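# Set the baking tin upright, alone, on the mat

## Task

Place the baking tin with its open side pointing upward, resting entirely on the mat, with no other object left on the mat and nothing tipped over anywhere (a reference image named manual shows the target).

## Robot and tools

Robot: two arms, left_arm and right_arm, each ending in a five-jointed hand with index, middle, ring fingers and a thumb. right_arm has a right hand; left_arm has a mirrored left hand. Arm bases in the scene frame: left_arm near (+0.043, +0.344, +0.049) m, right_arm near (+0.042, -0.253, +0.022) m, both facing +x with a slight yaw.

Scene frame: origin at table-top height, midway between the nominal arm bases; +x away from the robot over the table, +y toward the left_arm side, +z up. Image left/right does not match arm names. Reported hand positions (metres) and orientations (quat wxyz) are in this frame and may be off by a few centimetres, more at long reach.

Hand point axes (right hand): +z runs along straight fingers toward the tips, +y points out of the palm face, +x crosses the palm away from the thumb. On the left hand +x points toward the thumb instead. The palm face is at y = -0.062; straight fingertips reach about 0.12 m beyond the hand point in z. A rigid mast sticks out near the wrist on the palm side (x +0.05 to +0.10, z -0.16 to -0.11, up to y = +0.06; x sign flips for the left hand) and can collide with things.

Tool execute_actions, argument actions: a list of actions run in sequence, each 0.5 s. An action is a table of 1 to 15 rows, each row one 1/30 s control step; if fewer than 15 rows, the last row is repeated. Every row is one flat list of 48 numbers, each in [-1, 1], covering both arms even if one stays still:
1-6: left_arm dx, dy, dz, rx, ry, rz.
7-22: left hand's 16 hinge goals.
23-24: left current_limit, speed.
25-30: right_arm dx, dy, dz, rx, ry, rz.
31-46: right hand's 16 hinge goals.
47-48: right current_limit, speed.

Arm numbers are offsets, not poses: each row gives a displacement of the hand point from the Hand target that held when the action began, expressed along that target's own axes (not the scene axes). All rows in an action count from that same start, so a row does not add to the previous row; but the next action starts from the new target, so sending the same offset again moves further. Scale: 1.0 equals 0.6 m for dx, dy, dz and 180 degrees for the rotation vector rx, ry, rz. All zeros means hold the current target. Orientation commands are clipped to within 40 degrees of the measured orientation each step. The hand often stops short of its target, and the arm sags under load, so if it rests short, send the remaining distance as a further offset (command higher when lifting). To stop pressing on something, command the target back beyond the hand.

Hand numbers, in this fixed order: index_mcp, index_abd, index_pip, index_dip, middle_mcp, middle_abd, middle_pip, middle_dip, ring_mcp, ring_abd, ring_pip, ring_dip, thumb_cmc, thumb_axl, thumb_mcp, thumb_ipl. These are absolute goal angles scaled between each hinge's stops, not offsets. Straight values: _mcp +0.75, _abd 0.00, _pip +0.58, _dip +0.70, thumb_cmc +0.71, thumb_axl +0.68, thumb_mcp +0.23, thumb_ipl +0.17. Moving toward -1 curls fingers into the palm, swings _abd away from the thumb, and swings the thumb round in front of the palm (thumb_cmc) or bends it. A zero is a real goal, not 'unchanged'; to keep a hand as it is, resend its hand_goal, current_limit and speed. current_limit maps -1..+1 to 0..550 mA (floor 11 mA); speed maps to (speed+1)/2 of 8.5 rad/s. Defaults: +0.4 and -0.6. Grip force grows with how far the goal lies past the object's surface.

Optional cameras argument: list of names from cam_head_left, cam_head_right, cam_high, cam_left_wrist, cam_right_wrist, or ["all"], or []. Images come back when actions is empty or when cameras are requested. An unknown name rejects the call.

Results: per arm, end_effector_position, end_effector_quat_wxyz, Hand target (the base for the next offsets), joint positions, velocities ("within noise" when still), torques; per hand, hand_goal, hand_measured, hand_current_ma, hand_state (moving, goal, blocked, overload), hand_current_limit, hand_speed; some mid-motion positions; the scene number at the end. Warnings like MOTOR HOT or OVER-TEMPERATURE FAULT mean a motor is overheating and the arm will soon drop or has dropped.

zoom_image: camera (one of the five names) and region [x0, y0, x1, y1] in that camera's pixels, origin top-left, at most 504 by 504; only cameras in the latest images.

show_instructions: no arguments; displays the reference image(s).

finished_scene: scene = the current scene's number; ends it permanently, so call it only once the tin is settled in the required orientation on the mat and the robot is not touching it.

Avoid: dropping or releasing moving objects, slamming, hard pushes, knocking anything over or off the table, the two hands pressing or colliding with each other, gripping at high current for long (a motor at 495 mA or more for 5 s shuts down for 10 s), and holding heavy loads or stretched poses for long. Objects may be nudged occasionally by outside forces.

Each tool is called after "Call:" as name([rows], argument=value, ...), one row to a line, values as JSON.

Reference images:

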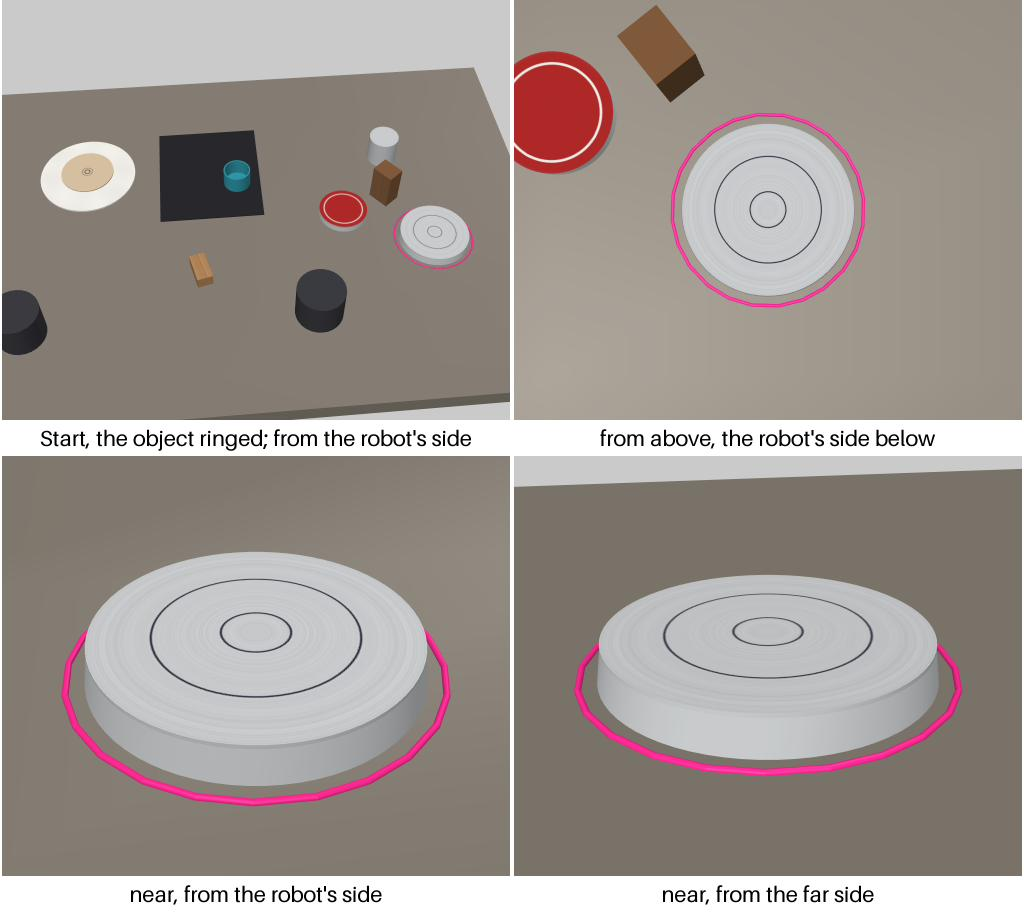

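## Session

Call:
execute_actions(actions=[])

Scene clock: 0.00 s.
left_arm: end_effector_position=(+0.3066, +0.1282, +0.2136) hand_goal=(+0.754, +0.000, +0.576, +0.696, +0.754, +0.000, +0.576, +0.696, +0.754, +0.000, +0.576, +0.696, +0.714, +0.678, +0.226, +0.168) hand_measured=(+0.754, +0.000, +0.576, +0.696, +0.754, +0.000, +0.576, +0.696, +0.754, +0.000, +0.576, +0.696, +0.714, +0.678, +0.226, +0.168) hand_current_ma=(+0, +0, +0, +0, +0, +0, +0, +0, +0, +0, +0, +0, +0, +0, +0, +0) hand_state=(goal, goal, goal, goal, goal, goal, goal, goal, goal, goal, goal, goal, goal, goal, goal, goal) hand_current_limit=0.40 hand_speed=-0.60 end_effector_quat_wxyz=(+0.561, +0.236, +0.791, -0.067) | right_arm: end_effector_position=(+0.5220, -0.1406, +0.3377) hand_goal=(+0.754, +0.000, +0.576, +0.696, +0.754, +0.000, +0.576, +0.696, +0.754, +0.000, +0.576, +0.696, +0.714, +0.678, +0.226, +0.168) hand_measured=(+0.754, +0.000, +0.576, +0.696, +0.754, +0.000, +0.576, +0.696, +0.754, +0.000, +0.576, +0.696, +0.714, +0.678, +0.226, +0.168) hand_current_ma=(+0, +0, +0, +0, +0, +0, +0, +0, +0, +0, +0, +0, +0, +0, +0, +0) hand_state=(goal, goal, goal, goal, goal, goal, goal, goal, goal, goal, goal, goal, goal, goal, goal, goal) hand_current_limit=0.40 hand_speed=-0.60 end_effector_quat_wxyz=(+0.166, +0.930, +0.258, +0.201)
Joint positions: left_arm=[-1.162 0.968 0.386 0.066 -0.749 -1.768] | right_arm=[0.593 1.445 1.426 -1.23 0.425 1.501]
Joint velocities: within noise
Joint torques (N m): no reading
Heat: left arm: hottest wrist pitch 35 °C; right arm: hottest shoulder 33 °C.
Hand target: left_arm +0.3094, +0.1204, +0.2249; +0.568, +0.229, +0.787, -0.077 | right_arm +0.5261, -0.1382, +0.3532; +0.161, +0.929, +0.253, +0.218

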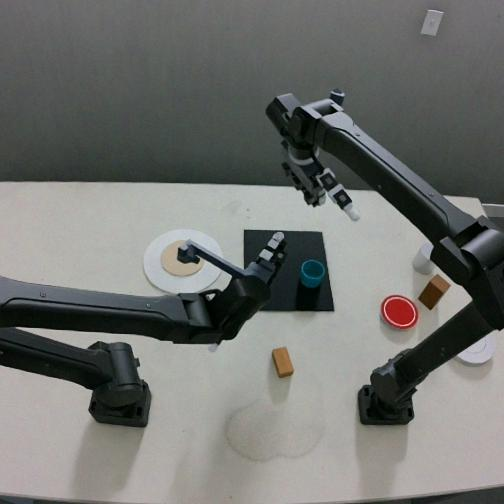

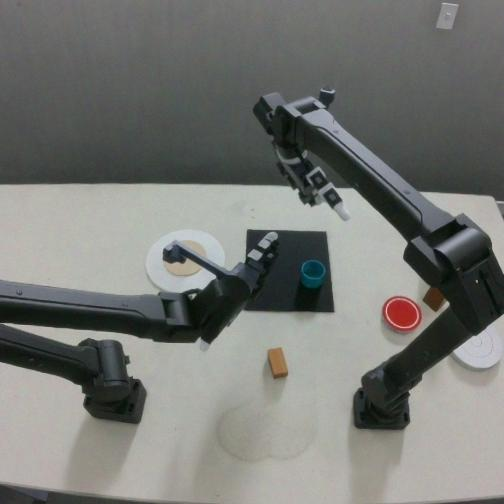

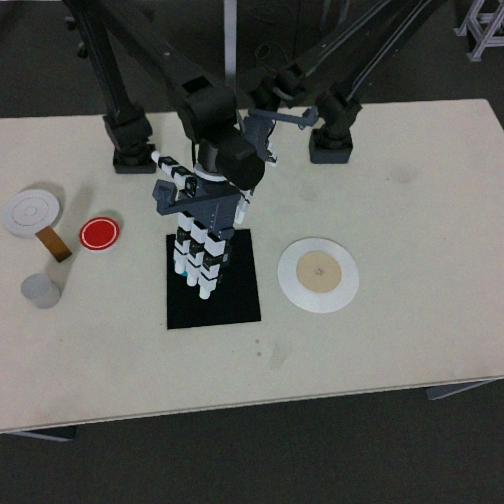

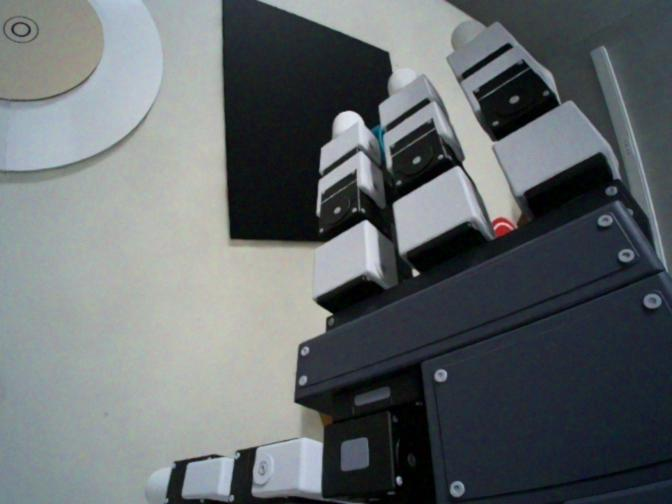

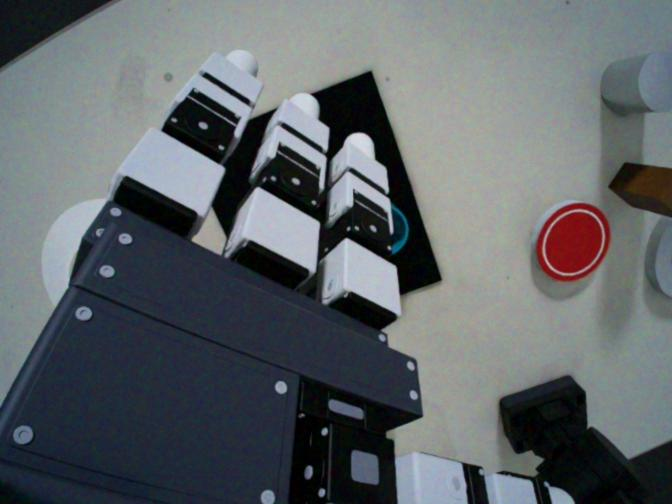

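Call:
execute_actions([
  [[0,0,0,0,0,0,0.754,0,0.576,0.696,0.754,0,0.576,0.696,0.754,0,0.576,0.696,0.714,0.678,0.226,0.168,0.4,-0.6,0,0,0,0,0,0,0.48,0,0.576,0.696,0.48,0,0.576,0.696,0.48,0,0.576,0.696,0.714,0.678,0.226,0.168,0.4,-0.6],[-0.035,0.17,-0.15,0,0,0,0.754,0,0.576,0.696,0.754,0,0.576,0.696,0.754,0,0.576,0.696,0.714,0.678,0.226,0.168,0.4,-0.6,0,0,0,0,0,0,0.48,0,0.576,0.696,0.48,0,0.576,0.696,0.48,0,0.576,0.696,0.714,0.678,0.226,0.168,0.4,-0.6],[-0.07,0.347,-0.3,0,0,0,0.754,0,0.576,0.696,0.754,0,0.576,0.696,0.754,0,0.576,0.696,0.714,0.678,0.226,0.168,0.4,-0.6,0,0,0,0,0,0,0.48,0,0.576,0.696,0.48,0,0.576,0.696,0.48,0,0.576,0.696,0.714,0.678,0.226,0.168,0.4,-0.6]],
  [[0,0,0,0,0,0,0.754,0,0.576,0.696,0.754,0,0.576,0.696,0.754,0,0.576,0.696,0.714,0.678,0.226,0.168,0.4,-0.6,-0.133,-0.271,0.021,0.08,-0.11,0.125,0.48,0,0.576,0.696,0.48,0,0.576,0.696,0.48,0,0.576,0.696,0.714,0.678,0.226,0.168,0.4,-0.6]],
  [[0,0,0,0,0,0,0.754,0,0.576,0.696,0.754,0,0.576,0.696,0.754,0,0.576,0.696,0.714,0.678,0.226,0.168,0.4,-0.6,0,0,0,0.025,-0.032,0.04,0.48,0,0.576,0.696,0.48,0,0.576,0.696,0.48,0,0.576,0.696,0.714,0.678,0.226,0.168,0.4,-0.6]],
], cameras=["all"])

Scene clock: 9.87 s.
left_arm: end_effector_position=(+0.2654, +0.3573, +0.3227) hand_goal=(+0.754, +0.000, +0.576, +0.696, +0.754, +0.000, +0.576, +0.696, +0.754, +0.000, +0.576, +0.696, +0.714, +0.678, +0.226, +0.168) hand_measured=(+0.754, +0.002, +0.576, +0.696, +0.754, +0.002, +0.576, +0.696, +0.754, +0.002, +0.576, +0.696, +0.716, +0.678, +0.226, +0.168) hand_current_ma=(+4, +8, +4, +0, +2, +7, +4, +0, +1, +7, +4, +0, +12, -4, -3, -2) hand_state=(goal, goal, goal, goal, goal, goal, goal, goal, goal, goal, goal, goal, goal, goal, goal, goal) hand_current_limit=0.40 hand_speed=-0.60 end_effector_quat_wxyz=(+0.540, +0.222, +0.808, -0.080) | right_arm: end_effector_position=(+0.3941, -0.0586, +0.2373) hand_goal=(+0.480, +0.000, +0.576, +0.696, +0.480, +0.000, +0.576, +0.696, +0.480, +0.000, +0.576, +0.696, +0.714, +0.678, +0.226, +0.168) hand_measured=(+0.484, +0.000, +0.576, +0.696, +0.484, +0.000, +0.576, +0.696, +0.484, +0.000, +0.576, +0.696, +0.714, +0.678, +0.224, +0.168) hand_current_ma=(+17, +0, +3, +0, +17, +0, +3, +0, +21, +0, +3, +0, +3, -4, -15, -2) hand_state=(goal, goal, goal, goal, goal, goal, goal, goal, goal, goal, goal, goal, goal, goal, goal, goal) hand_current_limit=0.40 hand_speed=-0.60 end_effector_quat_wxyz=(-0.013, +0.997, +0.072, -0.028)
Joint positions: left_arm=[-0.011 0.013 0.513 -0.938 0.308 -1.307] | right_arm=[0.695 1.567 1.447 -1.484 -0.051 2.068]
Joint torques (N m): left_arm=[1.61 1.44 15.8 2.1 0.2 0.19] | right_arm=[0.38 -14.8 13.33 -0.62 -0.12 0.1]
Heat: left arm: hottest elbow 35 °C; right arm: hottest shoulder 33 °C.
Hand target: left_arm +0.2583, +0.3614, +0.3546; +0.568, +0.229, +0.787, -0.077 | right_arm +0.4052, -0.0504, +0.2498; +0.001, +1.000, +0.000, +0.000
Off the commanded pose: left_arm 0.033 m, 4 deg | right_arm 0.019 m, 9 deg.
joint sent to its limit (left arm) — joint 2 (shoulder), lower limit. The joint targets still meet the commanded pose.
joint sent to its limit (right arm) — joint 6 (wrist roll), upper limit. The joint targets are off in orientation, not in position.
Step readings (end_effector_position of left_arm | right_arm):
0: (+0.3066, +0.1282, +0.2136) | (+0.5220, -0.1406, +0.3377)
1: (+0.3066, +0.1282, +0.2136) | (+0.5220, -0.1406, +0.3377)
2: (+0.3065, +0.1284, +0.2140) | (+0.5220, -0.1405, +0.3376)
4: (+0.3070, +0.1422, +0.2197) | (+0.5220, -0.1405, +0.3376)
8: (+0.3090, +0.2316, +0.2568) | (+0.5220, -0.1406, +0.3377)
15: (+0.2857, +0.3306, +0.3091) | (+0.5220, -0.1406, +0.3377)
16: (+0.2817, +0.3372, +0.3116) | (+0.5212, -0.1401, +0.3367)
17: (+0.2788, +0.3409, +0.3135) | (+0.5157, -0.1358, +0.3313)
19: (+0.2745, +0.3444, +0.3174) | (+0.4935, -0.1230, +0.3161)
23: (+0.2693, +0.3458, +0.3234) | (+0.4432, -0.0763, +0.2824)
30: (+0.2648, +0.3494, +0.3238) | (+0.4085, -0.0454, +0.2447)
31: (+0.2646, +0.3498, +0.3232) | (+0.4068, -0.0455, +0.2431)
32: (+0.2644, +0.3502, +0.3225) | (+0.4036, -0.0452, +0.2412)
34: (+0.2642, +0.3511, +0.3217) | (+0.3960, -0.0456, +0.2377)
38: (+0.2642, +0.3525, +0.3209) | (+0.3922, -0.0547, +0.2367)
45: (+0.2647, +0.3545, +0.3216) | (+0.3949, -0.0588, +0.2378)
camera_calibration:
cam_left_wrist: T_world_to_cam=[[-0.045845, -0.783411, 0.619811, 0.0629169], [-0.98816, -0.0553786, -0.143086, 0.280018], [0.146419, -0.619032, -0.771596, 0.557037], [0, 0, 0, 1]] pos_world=[0.198026, 0.40962, 0.430877]
cam_right_wrist: T_world_to_cam=[[-0.699103, -0.715019, -0.001725, 0.272882], [-0.470084, 0.457799, 0.754613, -0.0116804], [-0.538773, 0.528363, -0.656168, 0.522258], [0, 0, 0, 1]] pos_world=[0.46666, -0.0754786, 0.351974]

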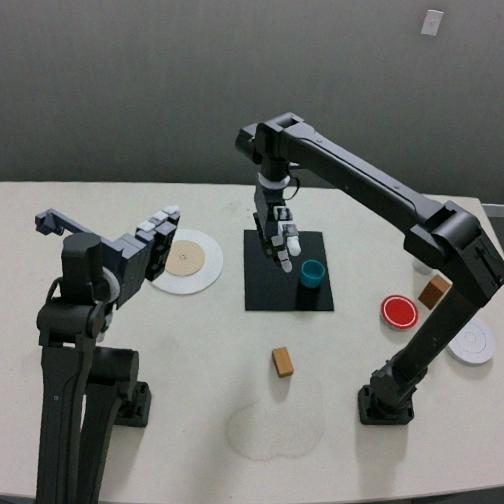

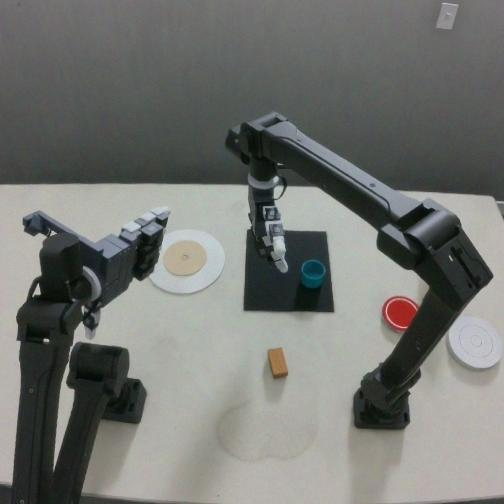

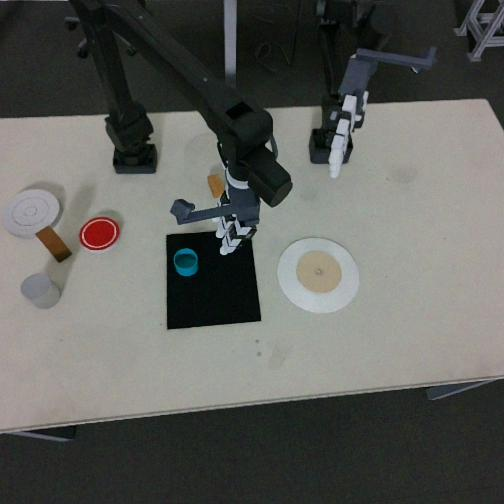

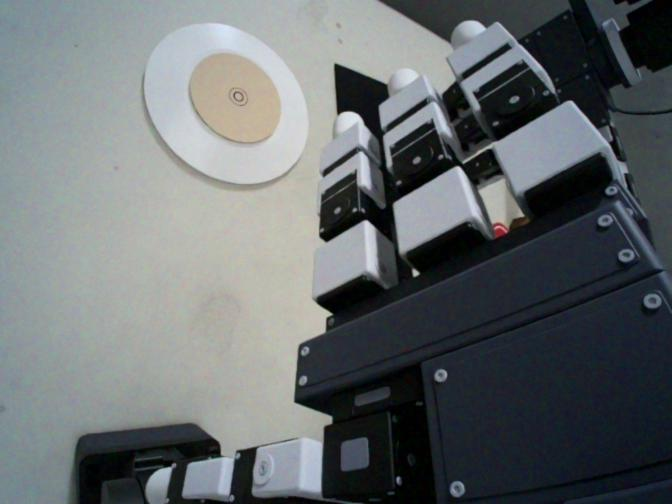

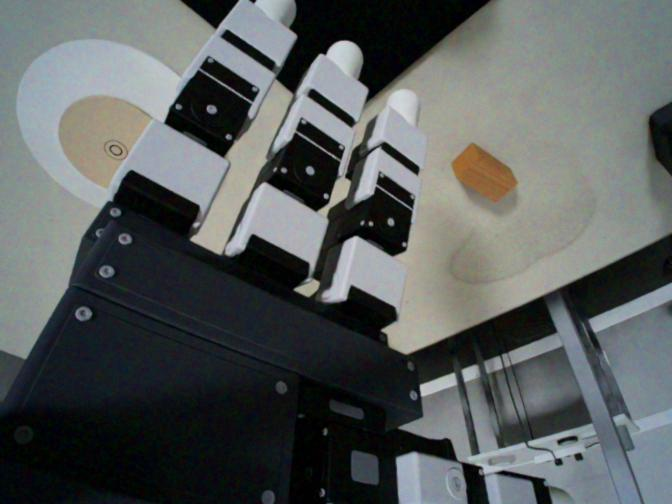

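Call:
execute_actions([
  [[0,0,0,0,0,0,0.754,0,0.576,0.696,0.754,0,0.576,0.696,0.754,0,0.576,0.696,0.714,0.678,0.226,0.168,0.4,-0.6,0.017,0,0.075,0,0,0,0.48,0,0.576,0.696,0.48,0,0.576,0.696,0.48,0,0.576,0.696,0.714,0.678,0.226,0.168,0.4,-0.6]],
  [[0,0,0,0,0,0,0.754,0,0.576,0.696,0.754,0,0.576,0.696,0.754,0,0.576,0.696,0.714,0.678,0.226,0.168,0.4,-0.6,0,0,0.075,0,0,0,0.48,0,0.576,0.696,0.48,0,0.576,0.696,0.48,0,0.576,0.696,0.714,0.678,0.226,0.168,0.4,-0.6]],
  [[0,0,0,0,0,0,0.754,0,0.576,0.696,0.754,0,0.576,0.696,0.754,0,0.576,0.696,0.714,0.678,0.226,0.168,0.4,-0.6,0,0.04,0,0,0,0,0.48,0,0.576,0.696,0.48,0,0.576,0.696,0.48,0,0.576,0.696,0.714,0.678,0.226,0.168,0.4,-0.6]],
], cameras=["all"])

Call:
zoom_image(camera="cam_high", region=[0, 130, 300, 340])

Call:
zoom_image(camera="cam_head_right", region=[204, 200, 504, 400])

Scene clock: 12.53 s.
left_arm: end_effector_position=(+0.2661, +0.3595, +0.3229) hand_goal=(+0.754, +0.000, +0.576, +0.696, +0.754, +0.000, +0.576, +0.696, +0.754, +0.000, +0.576, +0.696, +0.714, +0.678, +0.226, +0.168) hand_measured=(+0.754, +0.002, +0.576, +0.696, +0.754, +0.002, +0.576, +0.696, +0.754, +0.002, +0.576, +0.696, +0.716, +0.678, +0.226, +0.168) hand_current_ma=(+4, +8, +4, +0, +2, +7, +4, +0, +1, +7, +4, +0, +12, -4, -3, -2) hand_state=(goal, goal, goal, goal, goal, goal, goal, goal, goal, goal, goal, goal, goal, goal, goal, goal) hand_current_limit=0.40 hand_speed=-0.60 end_effector_quat_wxyz=(+0.545, +0.225, +0.803, -0.091) | right_arm: end_effector_position=(+0.4140, -0.0747, +0.1492) hand_goal=(+0.480, +0.000, +0.576, +0.696, +0.480, +0.000, +0.576, +0.696, +0.480, +0.000, +0.576, +0.696, +0.714, +0.678, +0.226, +0.168) hand_measured=(+0.484, +0.000, +0.576, +0.696, +0.484, +0.000, +0.576, +0.696, +0.484, +0.000, +0.576, +0.696, +0.714, +0.678, +0.224, +0.168) hand_current_ma=(+14, +0, +3, +0, +15, +0, +3, +0, +19, +0, +3, +0, +3, -4, -16, -2) hand_state=(goal, goal, goal, goal, goal, goal, goal, goal, goal, goal, goal, goal, goal, goal, goal, goal) hand_current_limit=0.40 hand_speed=-0.60 end_effector_quat_wxyz=(-0.004, +0.999, +0.045, -0.025)
Joint positions: left_arm=[0.14 0.013 0.512 -0.952 0.469 -1.247] | right_arm=[0.642 1.649 1.306 -1.266 -0.031 2.069]
Joint torques (N m): left_arm=[1.79 1.2 15.58 1.96 0.3 0.18] | right_arm=[0.5 -19.02 8.17 -0.1 0.05 0.09]
Heat: left arm: hottest elbow 36 °C; right arm: hottest shoulder 33 °C.
Hand target: left_arm +0.2584, +0.3614, +0.3544; +0.568, +0.229, +0.787, -0.077 | right_arm +0.4155, -0.0747, +0.1599; +0.001, +1.000, -0.001, +0.000
Off the commanded pose: left_arm 0.032 m, 4 deg | right_arm 0.011 m, 6 deg.
joint sent to its limit (left arm) — joint 2 (shoulder), lower limit. The joint targets still meet the commanded pose.
joint sent to its limit (right arm) — joint 6 (wrist roll), upper limit. The joint targets are off in orientation, not in position.
Step readings (end_effector_position of left_arm | right_arm):
0: (+0.2654, +0.3573, +0.3227) | (+0.3941, -0.0586, +0.2373)
1: (+0.2655, +0.3571, +0.3225) | (+0.3941, -0.0586, +0.2373)
2: (+0.2656, +0.3561, +0.3225) | (+0.3954, -0.0576, +0.2364)
4: (+0.2658, +0.3538, +0.3224) | (+0.4001, -0.0544, +0.2331)
8: (+0.2657, +0.3568, +0.3220) | (+0.4099, -0.0481, +0.2204)
15: (+0.2659, +0.3584, +0.3223) | (+0.4111, -0.0486, +0.2047)
16: (+0.2659, +0.3584, +0.3222) | (+0.4113, -0.0487, +0.2042)
17: (+0.2659, +0.3586, +0.3222) | (+0.4119, -0.0483, +0.2019)
19: (+0.2659, +0.3587, +0.3225) | (+0.4136, -0.0470, +0.1936)
23: (+0.2660, +0.3589, +0.3225) | (+0.4108, -0.0491, +0.1724)
30: (+0.2660, +0.3592, +0.3227) | (+0.4113, -0.0489, +0.1592)
31: (+0.2661, +0.3593, +0.3227) | (+0.4116, -0.0489, +0.1592)
32: (+0.2661, +0.3593, +0.3228) | (+0.4122, -0.0500, +0.1589)
34: (+0.2661, +0.3594, +0.3228) | (+0.4126, -0.0538, +0.1566)
38: (+0.2661, +0.3594, +0.3230) | (+0.4123, -0.0674, +0.1507)
45: (+0.2661, +0.3594, +0.3229) | (+0.4137, -0.0748, +0.1492)
camera_calibration:
cam_left_wrist: T_world_to_cam=[[-0.0655539, -0.770519, 0.634037, 0.06047], [-0.987703, -0.0402768, -0.151067, 0.277903], [0.141937, -0.636143, -0.758404, 0.561537], [0, 0, 0, 1]] pos_world=[0.198747, 0.415005, 0.429514]
cam_right_wrist: T_world_to_cam=[[-0.736043, -0.676902, 0.00656804, 0.291971], [-0.449878, 0.496387, 0.742435, 0.0677258], [-0.505816, 0.54351, -0.669886, 0.47326], [0, 0, 0, 1]] pos_world=[0.484754, -0.0932041, 0.264831]

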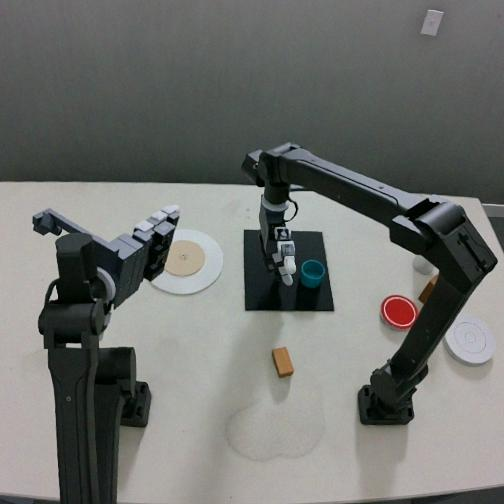

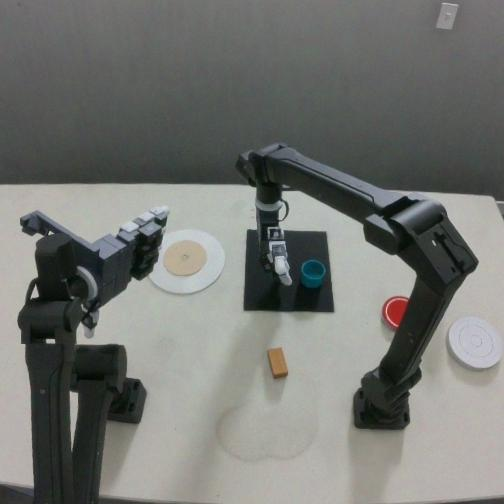

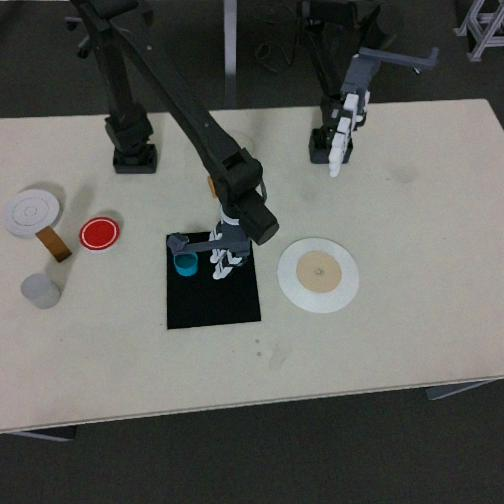

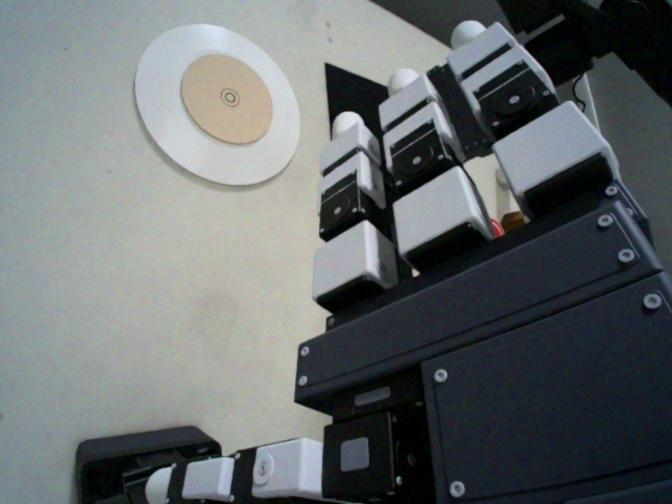

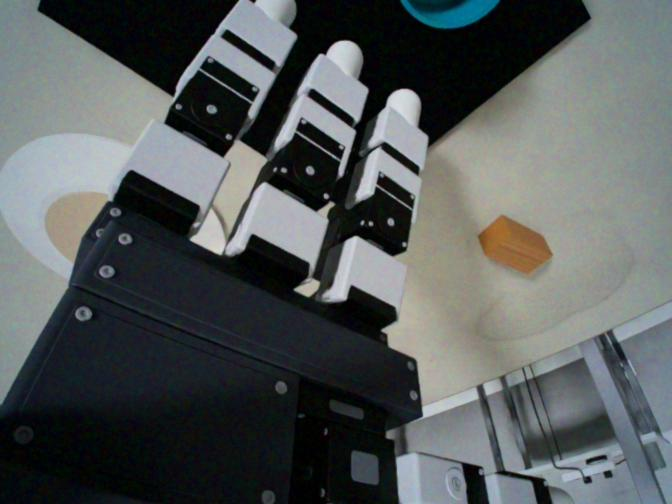

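Scaled by 1.680 from the camera's 504x504 image, which has a finer 720x720 frame.

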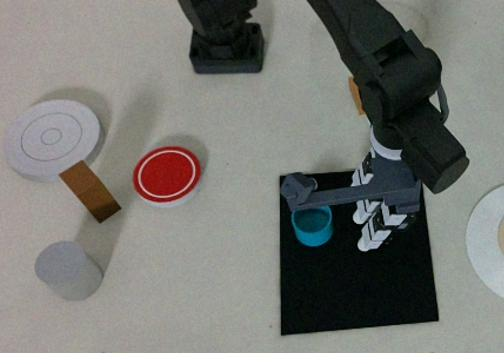

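Scaled by 1.680 from the camera's 504x504 image, which has a finer 720x720 frame.

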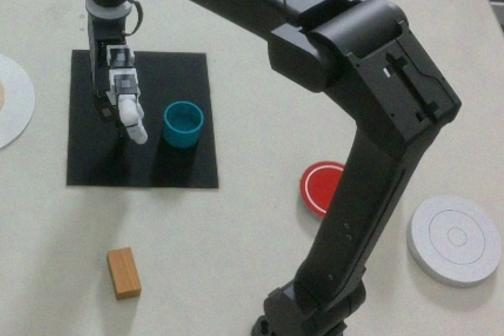

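Call:
execute_actions([
  [[0,0,0,0,0,0,0.754,0,0.576,0.696,0.754,0,0.576,0.696,0.754,0,0.576,0.696,0.714,0.678,0.226,0.168,0.4,-0.6,0,0.033,0,0,0,0,0.48,0,0.576,0.696,0.48,0,0.576,0.696,0.48,0,0.576,0.696,0.714,0.678,0.226,0.168,0.4,-0.6]],
  [[0,0,0,0,0,0,0.754,0,0.576,0.696,0.754,0,0.576,0.696,0.754,0,0.576,0.696,0.714,0.678,0.226,0.168,0.4,-0.6,0,0.033,0,0,0,0,0.48,0,0.576,0.696,0.48,0,0.576,0.696,0.48,0,0.576,0.696,0.714,0.678,0.226,0.168,0.4,-0.6]],
  [[0,0,0,0,0,0,0.754,0,0.576,0.696,0.754,0,0.576,0.696,0.754,0,0.576,0.696,0.714,0.678,0.226,0.168,0.4,-0.6,0,0.033,0,0,0,0,0.48,0,0.576,0.696,0.48,0,0.576,0.696,0.48,0,0.576,0.696,0.714,0.678,0.226,0.168,0.4,-0.6]],
  [[0,0,0,0,0,0,0.754,0,0.576,0.696,0.754,0,0.576,0.696,0.754,0,0.576,0.696,0.714,0.678,0.226,0.168,0.4,-0.6,0,0.033,0,0,0,0,0.48,0,0.576,0.696,0.48,0,0.576,0.696,0.48,0,0.576,0.696,0.714,0.678,0.226,0.168,0.4,-0.6]],
  [[0,0,0,0,0,0,0.754,0,0.576,0.696,0.754,0,0.576,0.696,0.754,0,0.576,0.696,0.714,0.678,0.226,0.168,0.4,-0.6,0,0.033,0,0,0,0,0.48,0,0.576,0.696,0.48,0,0.576,0.696,0.48,0,0.576,0.696,0.714,0.678,0.226,0.168,0.4,-0.6]],
  [[0,0,0,0,0,0,0.754,0,0.576,0.696,0.754,0,0.576,0.696,0.754,0,0.576,0.696,0.714,0.678,0.226,0.168,0.4,-0.6,0,0.033,0,0,0,0,0.48,0,0.576,0.696,0.48,0,0.576,0.696,0.48,0,0.576,0.696,0.714,0.678,0.226,0.168,0.4,-0.6]],
], cameras=["cam_high","cam_head_right","cam_right_wrist"])

Call:
zoom_image(camera="cam_high", region=[0, 130, 300, 340])

Scene clock: 16.77 s.
left_arm: end_effector_position=(+0.2661, +0.3595, +0.3232) hand_goal=(+0.754, +0.000, +0.576, +0.696, +0.754, +0.000, +0.576, +0.696, +0.754, +0.000, +0.576, +0.696, +0.714, +0.678, +0.226, +0.168) hand_measured=(+0.754, +0.002, +0.576, +0.696, +0.754, +0.002, +0.576, +0.696, +0.754, +0.002, +0.576, +0.696, +0.716, +0.678, +0.226, +0.168) hand_current_ma=(+4, +8, +4, +0, +2, +7, +4, +0, +1, +7, +4, +0, +12, -4, -3, -2) hand_state=(goal, goal, goal, goal, goal, goal, goal, goal, goal, goal, goal, goal, goal, goal, goal, goal) hand_current_limit=0.40 hand_speed=-0.60 end_effector_quat_wxyz=(+0.545, +0.225, +0.803, -0.091) | right_arm: end_effector_position=(+0.4123, -0.1906, +0.1524) hand_goal=(+0.480, +0.000, +0.576, +0.696, +0.480, +0.000, +0.576, +0.696, +0.480, +0.000, +0.576, +0.696, +0.714, +0.678, +0.226, +0.168) hand_measured=(+0.484, +0.000, +0.576, +0.696, +0.486, +0.000, +0.578, +0.696, +0.484, +0.000, +0.576, +0.696, +0.714, +0.678, +0.224, +0.168) hand_current_ma=(+14, +0, +3, +0, +33, -2, +11, +1, +18, +0, +3, +0, +3, -4, -16, -2) hand_state=(goal, goal, goal, goal, goal, goal, goal, goal, goal, goal, goal, goal, goal, goal, goal, goal) hand_current_limit=0.40 hand_speed=-0.60 end_effector_quat_wxyz=(+0.006, +1.000, -0.005, -0.013)
Joint positions: left_arm=[0.14 0.013 0.513 -0.952 0.47 -1.247] | right_arm=[0.412 1.521 1.157 -1.236 0.002 1.94]
Joint torques (N m): left_arm=[1.85 1.32 15.62 1.99 0.3 0.22] | right_arm=[0.21 -16.38 7.97 -0.08 0.04 -0.22]
Heat: left arm: hottest elbow 37 °C; right arm: hottest shoulder 33 °C.
Hand target: left_arm +0.2583, +0.3613, +0.3546; +0.568, +0.229, +0.787, -0.077 | right_arm +0.4155, -0.1935, +0.1603; +0.001, +1.000, -0.001, +0.001
Off the commanded pose: left_arm 0.032 m, 4 deg | right_arm 0.009 m, 2 deg.
joint sent to its limit (left arm) — joint 2 (shoulder), lower limit. The joint targets still meet the commanded pose.
Step readings (end_effector_position of left_arm | right_arm):
0: (+0.2662, +0.3595, +0.3230) | (+0.4140, -0.0747, +0.1492)
1: (+0.2662, +0.3595, +0.3230) | (+0.4140, -0.0747, +0.1494)
2: (+0.2662, +0.3595, +0.3230) | (+0.4142, -0.0755, +0.1492)
4: (+0.2661, +0.3595, +0.3232) | (+0.4134, -0.0784, +0.1488)
8: (+0.2662, +0.3595, +0.3230) | (+0.4123, -0.0877, +0.1492)
15: (+0.2662, +0.3595, +0.3230) | (+0.4138, -0.0932, +0.1509)
16: (+0.2662, +0.3595, +0.3230) | (+0.4138, -0.0933, +0.1508)
17: (+0.2662, +0.3595, +0.3230) | (+0.4139, -0.0944, +0.1506)
19: (+0.2662, +0.3595, +0.3230) | (+0.4134, -0.0973, +0.1499)
23: (+0.2662, +0.3595, +0.3230) | (+0.4123, -0.1069, +0.1496)
30: (+0.2662, +0.3595, +0.3230) | (+0.4137, -0.1120, +0.1509)
31: (+0.2661, +0.3595, +0.3232) | (+0.4138, -0.1120, +0.1509)
32: (+0.2661, +0.3595, +0.3232) | (+0.4136, -0.1130, +0.1504)
34: (+0.2661, +0.3595, +0.3232) | (+0.4126, -0.1159, +0.1500)
38: (+0.2662, +0.3595, +0.3230) | (+0.4104, -0.1253, +0.1505)
45: (+0.2662, +0.3595, +0.3230) | (+0.4118, -0.1309, +0.1517)
46: (+0.2661, +0.3595, +0.3232) | (+0.4119, -0.1309, +0.1517)
47: (+0.2661, +0.3595, +0.3232) | (+0.4119, -0.1319, +0.1514)
49: (+0.2661, +0.3595, +0.3232) | (+0.4110, -0.1351, +0.1506)
53: (+0.2662, +0.3595, +0.3230) | (+0.4099, -0.1446, +0.1511)
60: (+0.2662, +0.3595, +0.3230) | (+0.4119, -0.1503, +0.1526)
61: (+0.2661, +0.3595, +0.3232) | (+0.4119, -0.1505, +0.1525)
62: (+0.2662, +0.3595, +0.3230) | (+0.4117, -0.1516, +0.1522)
64: (+0.2661, +0.3595, +0.3232) | (+0.4113, -0.1544, +0.1514)
68: (+0.2662, +0.3595, +0.3230) | (+0.4103, -0.1643, +0.1516)
75: (+0.2661, +0.3595, +0.3232) | (+0.4121, -0.1706, +0.1524)
76: (+0.2661, +0.3595, +0.3232) | (+0.4122, -0.1706, +0.1524)
77: (+0.2661, +0.3595, +0.3232) | (+0.4120, -0.1718, +0.1521)
79: (+0.2661, +0.3595, +0.3232) | (+0.4114, -0.1747, +0.1515)
83: (+0.2662, +0.3595, +0.3230) | (+0.4104, -0.1847, +0.1514)
90: (+0.2661, +0.3595, +0.3232) | (+0.4119, -0.1906, +0.1524)
camera_calibration:
cam_right_wrist: T_world_to_cam=[[-0.799835, -0.600217, 0.00184109, 0.253913], [-0.414776, 0.554934, 0.721117, 0.122087], [-0.433848, 0.576011, -0.692811, 0.517541], [0, 0, 0, 1]] pos_world=[0.478261, -0.213456, 0.270052]
Images, in order (width x height): cam_head_right 504x504, cam_high 504x504, cam_right_wrist 672x504.

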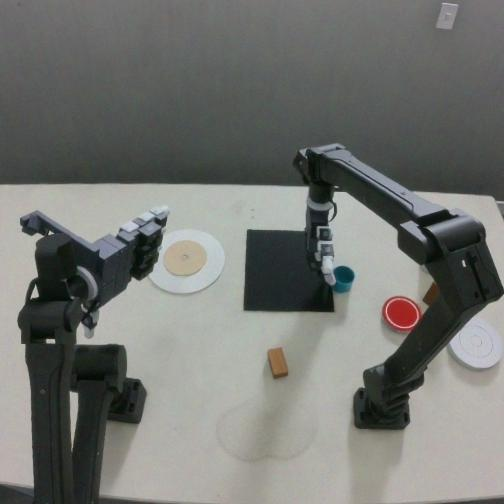

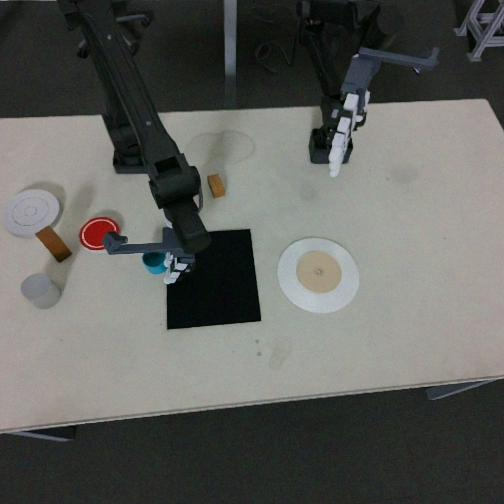

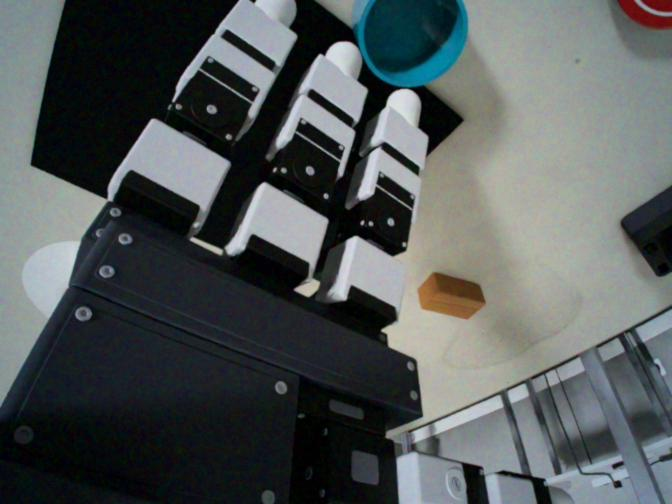

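Scaled by 1.680 from the camera's 504x504 image, which has a finer 720x720 frame.

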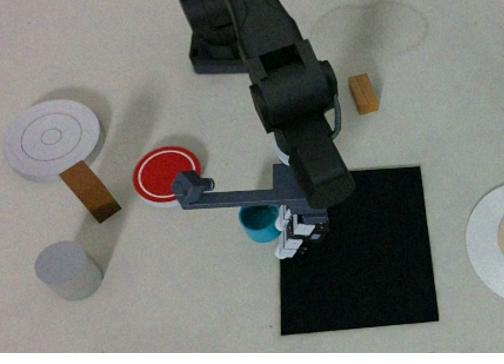

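Call:
execute_actions([
  [[0,0,0,0,0,0,0.754,0,0.576,0.696,0.754,0,0.576,0.696,0.754,0,0.576,0.696,0.714,0.678,0.226,0.168,0.4,-0.6,0,0.033,0,0,0,0,0.48,0,0.576,0.696,0.48,0,0.576,0.696,0.48,0,0.576,0.696,0.714,0.678,0.226,0.168,0.4,-0.6]],
  [[0,0,0,0,0,0,0.754,0,0.576,0.696,0.754,0,0.576,0.696,0.754,0,0.576,0.696,0.714,0.678,0.226,0.168,0.4,-0.6,0,0.033,0,0,0,0,0.48,0,0.576,0.696,0.48,0,0.576,0.696,0.48,0,0.576,0.696,0.714,0.678,0.226,0.168,0.4,-0.6]],
  [[0,0,0,0,0,0,0.754,0,0.576,0.696,0.754,0,0.576,0.696,0.754,0,0.576,0.696,0.714,0.678,0.226,0.168,0.4,-0.6,0,-0.06,0,0,0,0,0.48,0,0.576,0.696,0.48,0,0.576,0.696,0.48,0,0.576,0.696,0.714,0.678,0.226,0.168,0.4,-0.6]],
  [[0,0,0,0,0,0,0.754,0,0.576,0.696,0.754,0,0.576,0.696,0.754,0,0.576,0.696,0.714,0.678,0.226,0.168,0.4,-0.6,0,0,-0.167,0,0,0,0.48,0,0.576,0.696,0.48,0,0.576,0.696,0.48,0,0.576,0.696,0.714,0.678,0.226,0.168,0.4,-0.6]],
  [[0,0,0,0,0,0,0.754,0,0.576,0.696,0.754,0,0.576,0.696,0.754,0,0.576,0.696,0.714,0.678,0.226,0.168,0.4,-0.6,-0.03,0.02,0,0,0,-0.17,0.48,0,0.576,0.696,0.48,0,0.576,0.696,0.48,0,0.576,0.696,0.714,0.678,0.226,0.168,0.4,-0.6]],
  [[0,0,0,0,0,0,0.754,0,0.576,0.696,0.754,0,0.576,0.696,0.754,0,0.576,0.696,0.714,0.678,0.226,0.168,0.4,-0.6,0,0,0,0,0,-0.17,0.48,0,0.576,0.696,0.48,0,0.576,0.696,0.48,0,0.576,0.696,0.714,0.678,0.226,0.168,0.4,-0.6]],
  [[0,0,0,0,0,0,0.754,0,0.576,0.696,0.754,0,0.576,0.696,0.754,0,0.576,0.696,0.714,0.678,0.226,0.168,0.4,-0.6,0,0,0,0,0,-0.16,0.48,0,0.576,0.696,0.48,0,0.576,0.696,0.48,0,0.576,0.696,0.714,0.678,0.226,0.168,0.4,-0.6]],
], cameras=["cam_high","cam_head_right","cam_right_wrist"])

Call:
zoom_image(camera="cam_high", region=[0, 130, 300, 340])

Scene clock: 26.77 s.
left_arm: end_effector_position=(+0.2661, +0.3595, +0.3232) hand_goal=(+0.754, +0.000, +0.576, +0.696, +0.754, +0.000, +0.576, +0.696, +0.754, +0.000, +0.576, +0.696, +0.714, +0.678, +0.226, +0.168) hand_measured=(+0.754, +0.002, +0.576, +0.696, +0.754, +0.002, +0.576, +0.696, +0.754, +0.002, +0.576, +0.696, +0.716, +0.678, +0.226, +0.168) hand_current_ma=(+4, +8, +4, +0, +2, +7, +4, +0, +1, +7, +4, +0, +12, -4, -3, -2) hand_state=(goal, goal, goal, goal, goal, goal, goal, goal, goal, goal, goal, goal, goal, goal, goal, goal) hand_current_limit=0.40 hand_speed=-0.60 end_effector_quat_wxyz=(+0.545, +0.225, +0.803, -0.091) | right_arm: end_effector_position=(+0.3963, -0.2059, +0.2560) hand_goal=(+0.480, +0.000, +0.576, +0.696, +0.480, +0.000, +0.576, +0.696, +0.480, +0.000, +0.576, +0.696, +0.714, +0.678, +0.226, +0.168) hand_measured=(+0.482, +0.000, +0.576, +0.696, +0.484, +0.000, +0.578, +0.696, +0.482, +0.000, +0.576, +0.696, +0.714, +0.678, +0.222, +0.168) hand_current_ma=(+13, -1, +3, +0, +17, -4, +12, +1, +14, -1, +3, +0, +3, -4, -20, -2) hand_state=(goal, goal, goal, goal, goal, goal, goal, goal, goal, goal, goal, goal, goal, goal, goal, goal) hand_current_limit=0.40 hand_speed=-0.60 end_effector_quat_wxyz=(+0.004, +0.711, +0.703, -0.004)
Joint positions: left_arm=[0.14 0.013 0.513 -0.952 0.47 -1.247] | right_arm=[0.317 1.066 1.03 -1.538 0.01 0.277]
Joint torques (N m): left_arm=[1.08 1.55 15.61 1.8 0.32 0.24] | right_arm=[0.03 -7.65 9.55 -0.39 -0.04 -0.24]
Heat: left arm: hottest elbow 40 °C; right arm: hottest shoulder 33 °C.
Hand target: left_arm +0.2583, +0.3613, +0.3546; +0.568, +0.229, +0.787, -0.077 | right_arm +0.3974, -0.2088, +0.2605; +0.001, +0.707, +0.707, +0.000
Off the commanded pose: left_arm 0.032 m, 4 deg | right_arm 0.005 m, 1 deg.
joint sent to its limit (left arm) — joint 2 (shoulder), lower limit. The joint targets still meet the commanded pose.
Step readings (end_effector_position of left_arm | right_arm):
0: (+0.2661, +0.3595, +0.3232) | (+0.4123, -0.1907, +0.1524)
1: (+0.2661, +0.3595, +0.3232) | (+0.4123, -0.1907, +0.1524)
2: (+0.2661, +0.3595, +0.3232) | (+0.4123, -0.1917, +0.1522)
4: (+0.2661, +0.3595, +0.3232) | (+0.4116, -0.1946, +0.1515)
8: (+0.2661, +0.3595, +0.3232) | (+0.4108, -0.2047, +0.1517)
15: (+0.2661, +0.3595, +0.3232) | (+0.4119, -0.2103, +0.1527)
16: (+0.2661, +0.3595, +0.3232) | (+0.4120, -0.2104, +0.1527)
17: (+0.2661, +0.3595, +0.3232) | (+0.4122, -0.2114, +0.1526)
19: (+0.2661, +0.3595, +0.3232) | (+0.4114, -0.2141, +0.1521)
23: (+0.2661, +0.3595, +0.3232) | (+0.4108, -0.2241, +0.1525)
30: (+0.2661, +0.3595, +0.3232) | (+0.4118, -0.2301, +0.1530)
31: (+0.2661, +0.3595, +0.3232) | (+0.4119, -0.2301, +0.1530)
32: (+0.2661, +0.3595, +0.3232) | (+0.4118, -0.2295, +0.1530)
34: (+0.2661, +0.3595, +0.3232) | (+0.4112, -0.2264, +0.1531)
38: (+0.2661, +0.3595, +0.3232) | (+0.4083, -0.2118, +0.1530)
45: (+0.2661, +0.3595, +0.3232) | (+0.4057, -0.2027, +0.1529)
46: (+0.2661, +0.3595, +0.3232) | (+0.4052, -0.2028, +0.1530)
47: (+0.2661, +0.3595, +0.3232) | (+0.4035, -0.2035, +0.1560)
49: (+0.2661, +0.3595, +0.3232) | (+0.3988, -0.2054, +0.1683)
53: (+0.2661, +0.3595, +0.3232) | (+0.4008, -0.2046, +0.2084)
60: (+0.2661, +0.3595, +0.3232) | (+0.4074, -0.2022, +0.2474)
61: (+0.2661, +0.3595, +0.3232) | (+0.4071, -0.2024, +0.2478)
62: (+0.2661, +0.3595, +0.3232) | (+0.4077, -0.2031, +0.2479)
64: (+0.2661, +0.3595, +0.3232) | (+0.4074, -0.2058, +0.2465)
68: (+0.2661, +0.3595, +0.3232) | (+0.3940, -0.2084, +0.2454)
75: (+0.2661, +0.3595, +0.3232) | (+0.3938, -0.2077, +0.2596)
76: (+0.2661, +0.3595, +0.3232) | (+0.3946, -0.2075, +0.2599)
77: (+0.2661, +0.3595, +0.3232) | (+0.3958, -0.2081, +0.2591)
79: (+0.2661, +0.3595, +0.3232) | (+0.3954, -0.2102, +0.2551)
83: (+0.2661, +0.3595, +0.3232) | (+0.3872, -0.2129, +0.2484)
90: (+0.2661, +0.3595, +0.3232) | (+0.3925, -0.2061, +0.2579)
91: (+0.2661, +0.3595, +0.3232) | (+0.3935, -0.2057, +0.2583)
92: (+0.2661, +0.3595, +0.3232) | (+0.3948, -0.2056, +0.2576)
94: (+0.2661, +0.3595, +0.3232) | (+0.3949, -0.2069, +0.2549)
98: (+0.2661, +0.3595, +0.3232) | (+0.3882, -0.2109, +0.2507)
105: (+0.2661, +0.3595, +0.3232) | (+0.3933, -0.2113, +0.2567)
camera_calibration:
cam_right_wrist: T_world_to_cam=[[0.597674, -0.801544, -0.0176677, -0.35851], [-0.547532, -0.424169, 0.721311, -0.0998069], [-0.585657, -0.421435, -0.692386, 0.445833], [0, 0, 0, 1]] pos_world=[0.42073, -0.141807, 0.374346]
Images, in order (width x height): cam_head_right 504x504, cam_high 504x504, cam_right_wrist 672x504.

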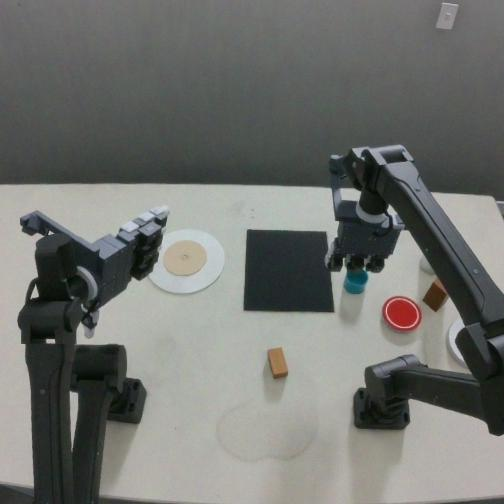

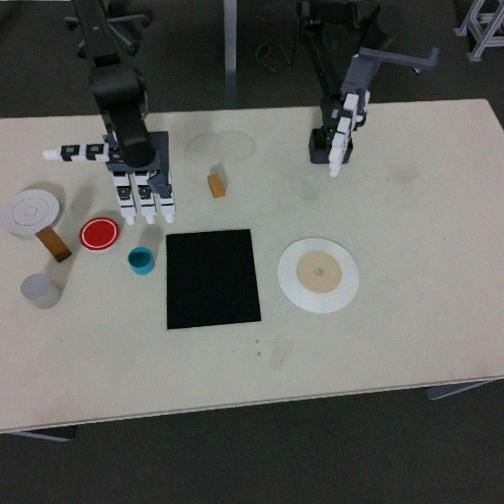

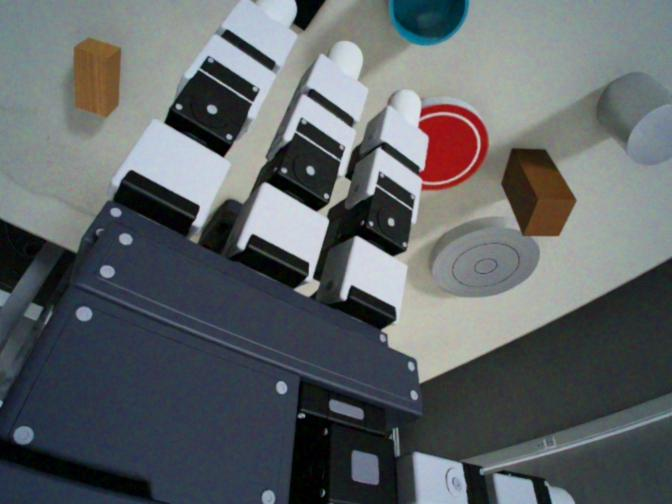

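Scaled by 1.680 from the camera's 504x504 image, which has a finer 720x720 frame.

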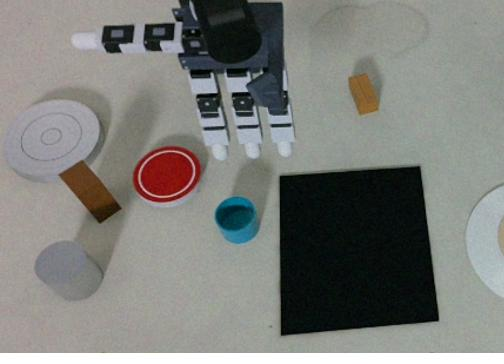

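Call:
execute_actions([
  [[0,0,0,0,0,0,0.754,0,0.576,0.696,0.754,0,0.576,0.696,0.754,0,0.576,0.696,0.714,0.678,0.226,0.168,0.4,-0.6,-0.093,-0.048,0,0,0,0,0.48,0,0.576,0.696,0.48,0,0.576,0.696,0.48,0,0.576,0.696,0.714,0.678,0.226,0.168,0.4,-0.6]],
  [[0,0,0,0,0,0,0.754,0,0.576,0.696,0.754,0,0.576,0.696,0.754,0,0.576,0.696,0.714,0.678,0.226,0.168,0.4,-0.6,0,0,0.085,0,0,0,0.48,0,0.576,0.696,0.48,0,0.576,0.696,0.48,0,0.576,0.696,0.714,0.678,0.226,0.168,0.4,-0.6]],
  [[0,0,0,0,0,0,0.754,0,0.576,0.696,0.754,0,0.576,0.696,0.754,0,0.576,0.696,0.714,0.678,0.226,0.168,0.4,-0.6,0,0,0.083,0,0,0,0.48,0,0.576,0.696,0.48,0,0.576,0.696,0.48,0,0.576,0.696,0.714,0.678,0.226,0.168,0.4,-0.6]],
  [[0,0,0,0,0,0,0.754,0,0.576,0.696,0.754,0,0.576,0.696,0.754,0,0.576,0.696,0.714,0.678,0.226,0.168,0.4,-0.6,0,0.033,0,0,0,0,0.48,0,0.576,0.696,0.48,0,0.576,0.696,0.48,0,0.576,0.696,0.714,0.678,0.226,0.168,0.4,-0.6]],
  [[0,0,0,0,0,0,0.754,0,0.576,0.696,0.754,0,0.576,0.696,0.754,0,0.576,0.696,0.714,0.678,0.226,0.168,0.4,-0.6,0,0.033,0,0,0,0,0.48,0,0.576,0.696,0.48,0,0.576,0.696,0.48,0,0.576,0.696,0.714,0.678,0.226,0.168,0.4,-0.6]],
  [[0,0,0,0,0,0,0.754,0,0.576,0.696,0.754,0,0.576,0.696,0.754,0,0.576,0.696,0.714,0.678,0.226,0.168,0.4,-0.6,0,0.033,0,0,0,0,0.48,0,0.576,0.696,0.48,0,0.576,0.696,0.48,0,0.576,0.696,0.714,0.678,0.226,0.168,0.4,-0.6]],
  [[0,0,0,0,0,0,0.754,0,0.576,0.696,0.754,0,0.576,0.696,0.754,0,0.576,0.696,0.714,0.678,0.226,0.168,0.4,-0.6,0,0.033,0,0,0,0,0.48,0,0.576,0.696,0.48,0,0.576,0.696,0.48,0,0.576,0.696,0.714,0.678,0.226,0.168,0.4,-0.6]],
  [[0,0,0,0,0,0,0.754,0,0.576,0.696,0.754,0,0.576,0.696,0.754,0,0.576,0.696,0.714,0.678,0.226,0.168,0.4,-0.6,0,0.033,0,0,0,0,0.48,0,0.576,0.696,0.48,0,0.576,0.696,0.48,0,0.576,0.696,0.714,0.678,0.226,0.168,0.4,-0.6]],
], cameras=["cam_high","cam_head_right"])

Call:
zoom_image(camera="cam_high", region=[0, 130, 300, 340])

Scene clock: 32.23 s.
left_arm: end_effector_position=(+0.2661, +0.3595, +0.3232) hand_goal=(+0.754, +0.000, +0.576, +0.696, +0.754, +0.000, +0.576, +0.696, +0.754, +0.000, +0.576, +0.696, +0.714, +0.678, +0.226, +0.168) hand_measured=(+0.754, +0.002, +0.576, +0.696, +0.754, +0.002, +0.576, +0.696, +0.754, +0.002, +0.576, +0.696, +0.716, +0.678, +0.226, +0.168) hand_current_ma=(+4, +8, +4, +0, +2, +7, +4, +0, +1, +7, +4, +0, +12, -4, -3, -2) hand_state=(goal, goal, goal, goal, goal, goal, goal, goal, goal, goal, goal, goal, goal, goal, goal, goal) hand_current_limit=0.40 hand_speed=-0.60 end_effector_quat_wxyz=(+0.545, +0.225, +0.803, -0.091) | right_arm: end_effector_position=(+0.4446, -0.2624, +0.1413) hand_goal=(+0.480, +0.000, +0.576, +0.696, +0.480, +0.000, +0.576, +0.696, +0.480, +0.000, +0.576, +0.696, +0.714, +0.678, +0.226, +0.168) hand_measured=(+0.482, +0.000, +0.576, +0.696, +0.484, +0.000, +0.578, +0.696, +0.482, +0.000, +0.576, +0.696, +0.714, +0.678, +0.222, +0.168) hand_current_ma=(+10, -1, +3, +0, +21, -3, +12, +1, +12, -1, +3, +0, +0, -4, -20, -2) hand_state=(goal, goal, goal, goal, goal, goal, goal, goal, goal, goal, goal, goal, goal, goal, goal, goal) hand_current_limit=0.40 hand_speed=-0.60 end_effector_quat_wxyz=(-0.014, +0.708, +0.706, -0.019)
Joint positions: left_arm=[0.14 0.013 0.513 -0.952 0.47 -1.247] | right_arm=[0.1 1.273 0.892 -1.238 0.005 0.051]
Joint torques (N m): left_arm=[1.38 1.55 15.65 1.89 0.38 0.22] | right_arm=[-0.32 -9 12.77 0.14 -0.04 -0.24]
Heat: left arm: hottest elbow 41 °C; right arm: hottest elbow 34 °C.
Hand target: left_arm +0.2583, +0.3613, +0.3546; +0.568, +0.229, +0.787, -0.077 | right_arm +0.4675, -0.2649, +0.1597; +0.001, +0.707, +0.707, +0.000
Off the commanded pose: left_arm 0.032 m, 4 deg | right_arm 0.030 m, 3 deg.
joint sent to its limit (left arm) — joint 2 (shoulder), lower limit. The joint targets still meet the commanded pose.
Step readings (end_effector_position of left_arm | right_arm):
0: (+0.2661, +0.3595, +0.3232) | (+0.3963, -0.2059, +0.2560)
1: (+0.2661, +0.3595, +0.3232) | (+0.3961, -0.2062, +0.2558)
2: (+0.2661, +0.3595, +0.3232) | (+0.3952, -0.2087, +0.2551)
4: (+0.2661, +0.3595, +0.3232) | (+0.3898, -0.2207, +0.2520)
8: (+0.2661, +0.3595, +0.3232) | (+0.3730, -0.2553, +0.2508)
15: (+0.2661, +0.3595, +0.3232) | (+0.3683, -0.2639, +0.2582)
16: (+0.2661, +0.3595, +0.3232) | (+0.3681, -0.2637, +0.2576)
17: (+0.2661, +0.3595, +0.3232) | (+0.3682, -0.2635, +0.2551)
19: (+0.2661, +0.3595, +0.3232) | (+0.3686, -0.2631, +0.2437)
23: (+0.2661, +0.3595, +0.3232) | (+0.3602, -0.2632, +0.2135)
30: (+0.2661, +0.3595, +0.3232) | (+0.3634, -0.2628, +0.2082)
31: (+0.2661, +0.3595, +0.3232) | (+0.3636, -0.2628, +0.2079)
32: (+0.2661, +0.3595, +0.3232) | (+0.3647, -0.2627, +0.2060)
34: (+0.2661, +0.3595, +0.3232) | (+0.3670, -0.2626, +0.1962)
38: (+0.2661, +0.3595, +0.3232) | (+0.3597, -0.2630, +0.1677)
45: (+0.2661, +0.3595, +0.3232) | (+0.3631, -0.2628, +0.1584)
46: (+0.2661, +0.3595, +0.3232) | (+0.3634, -0.2627, +0.1583)
47: (+0.2661, +0.3595, +0.3232) | (+0.3640, -0.2628, +0.1581)
49: (+0.2661, +0.3595, +0.3232) | (+0.3660, -0.2630, +0.1556)
53: (+0.2661, +0.3595, +0.3232) | (+0.3687, -0.2634, +0.1457)
60: (+0.2661, +0.3595, +0.3232) | (+0.3695, -0.2634, +0.1417)
61: (+0.2661, +0.3595, +0.3232) | (+0.3695, -0.2634, +0.1417)
62: (+0.2661, +0.3595, +0.3232) | (+0.3699, -0.2633, +0.1416)
64: (+0.2661, +0.3595, +0.3232) | (+0.3727, -0.2634, +0.1415)
68: (+0.2661, +0.3595, +0.3232) | (+0.3823, -0.2632, +0.1409)
75: (+0.2661, +0.3595, +0.3232) | (+0.3859, -0.2632, +0.1403)
76: (+0.2661, +0.3595, +0.3232) | (+0.3861, -0.2632, +0.1404)
77: (+0.2661, +0.3595, +0.3232) | (+0.3866, -0.2632, +0.1405)
79: (+0.2661, +0.3595, +0.3232) | (+0.3907, -0.2632, +0.1412)
83: (+0.2661, +0.3595, +0.3232) | (+0.4025, -0.2630, +0.1421)
90: (+0.2661, +0.3595, +0.3232) | (+0.4056, -0.2628, +0.1411)
91: (+0.2661, +0.3595, +0.3232) | (+0.4058, -0.2628, +0.1412)
92: (+0.2661, +0.3595, +0.3232) | (+0.4064, -0.2629, +0.1413)
94: (+0.2661, +0.3595, +0.3232) | (+0.4100, -0.2629, +0.1415)
98: (+0.2661, +0.3595, +0.3232) | (+0.4212, -0.2628, +0.1415)
105: (+0.2661, +0.3595, +0.3232) | (+0.4249, -0.2627, +0.1410)
106: (+0.2661, +0.3595, +0.3232) | (+0.4250, -0.2626, +0.1411)
107: (+0.2661, +0.3595, +0.3232) | (+0.4257, -0.2626, +0.1413)
109: (+0.2661, +0.3595, +0.3232) | (+0.4296, -0.2627, +0.1417)
113: (+0.2661, +0.3595, +0.3232) | (+0.4411, -0.2625, +0.1421)
120: (+0.2661, +0.3595, +0.3232) | (+0.4446, -0.2624, +0.1414)
Images, in order (width x height): cam_head_right 504x504, cam_high 504x504.

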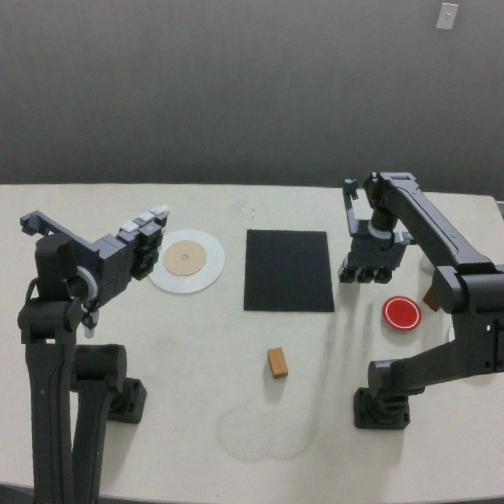

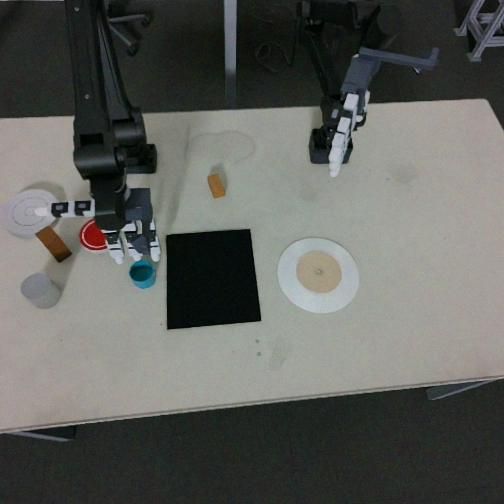

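Scaled by 1.680 from the camera's 504x504 image, which has a finer 720x720 frame.

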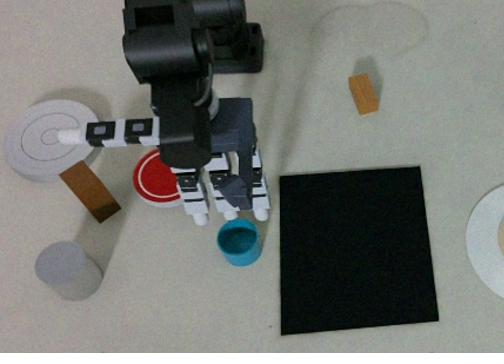

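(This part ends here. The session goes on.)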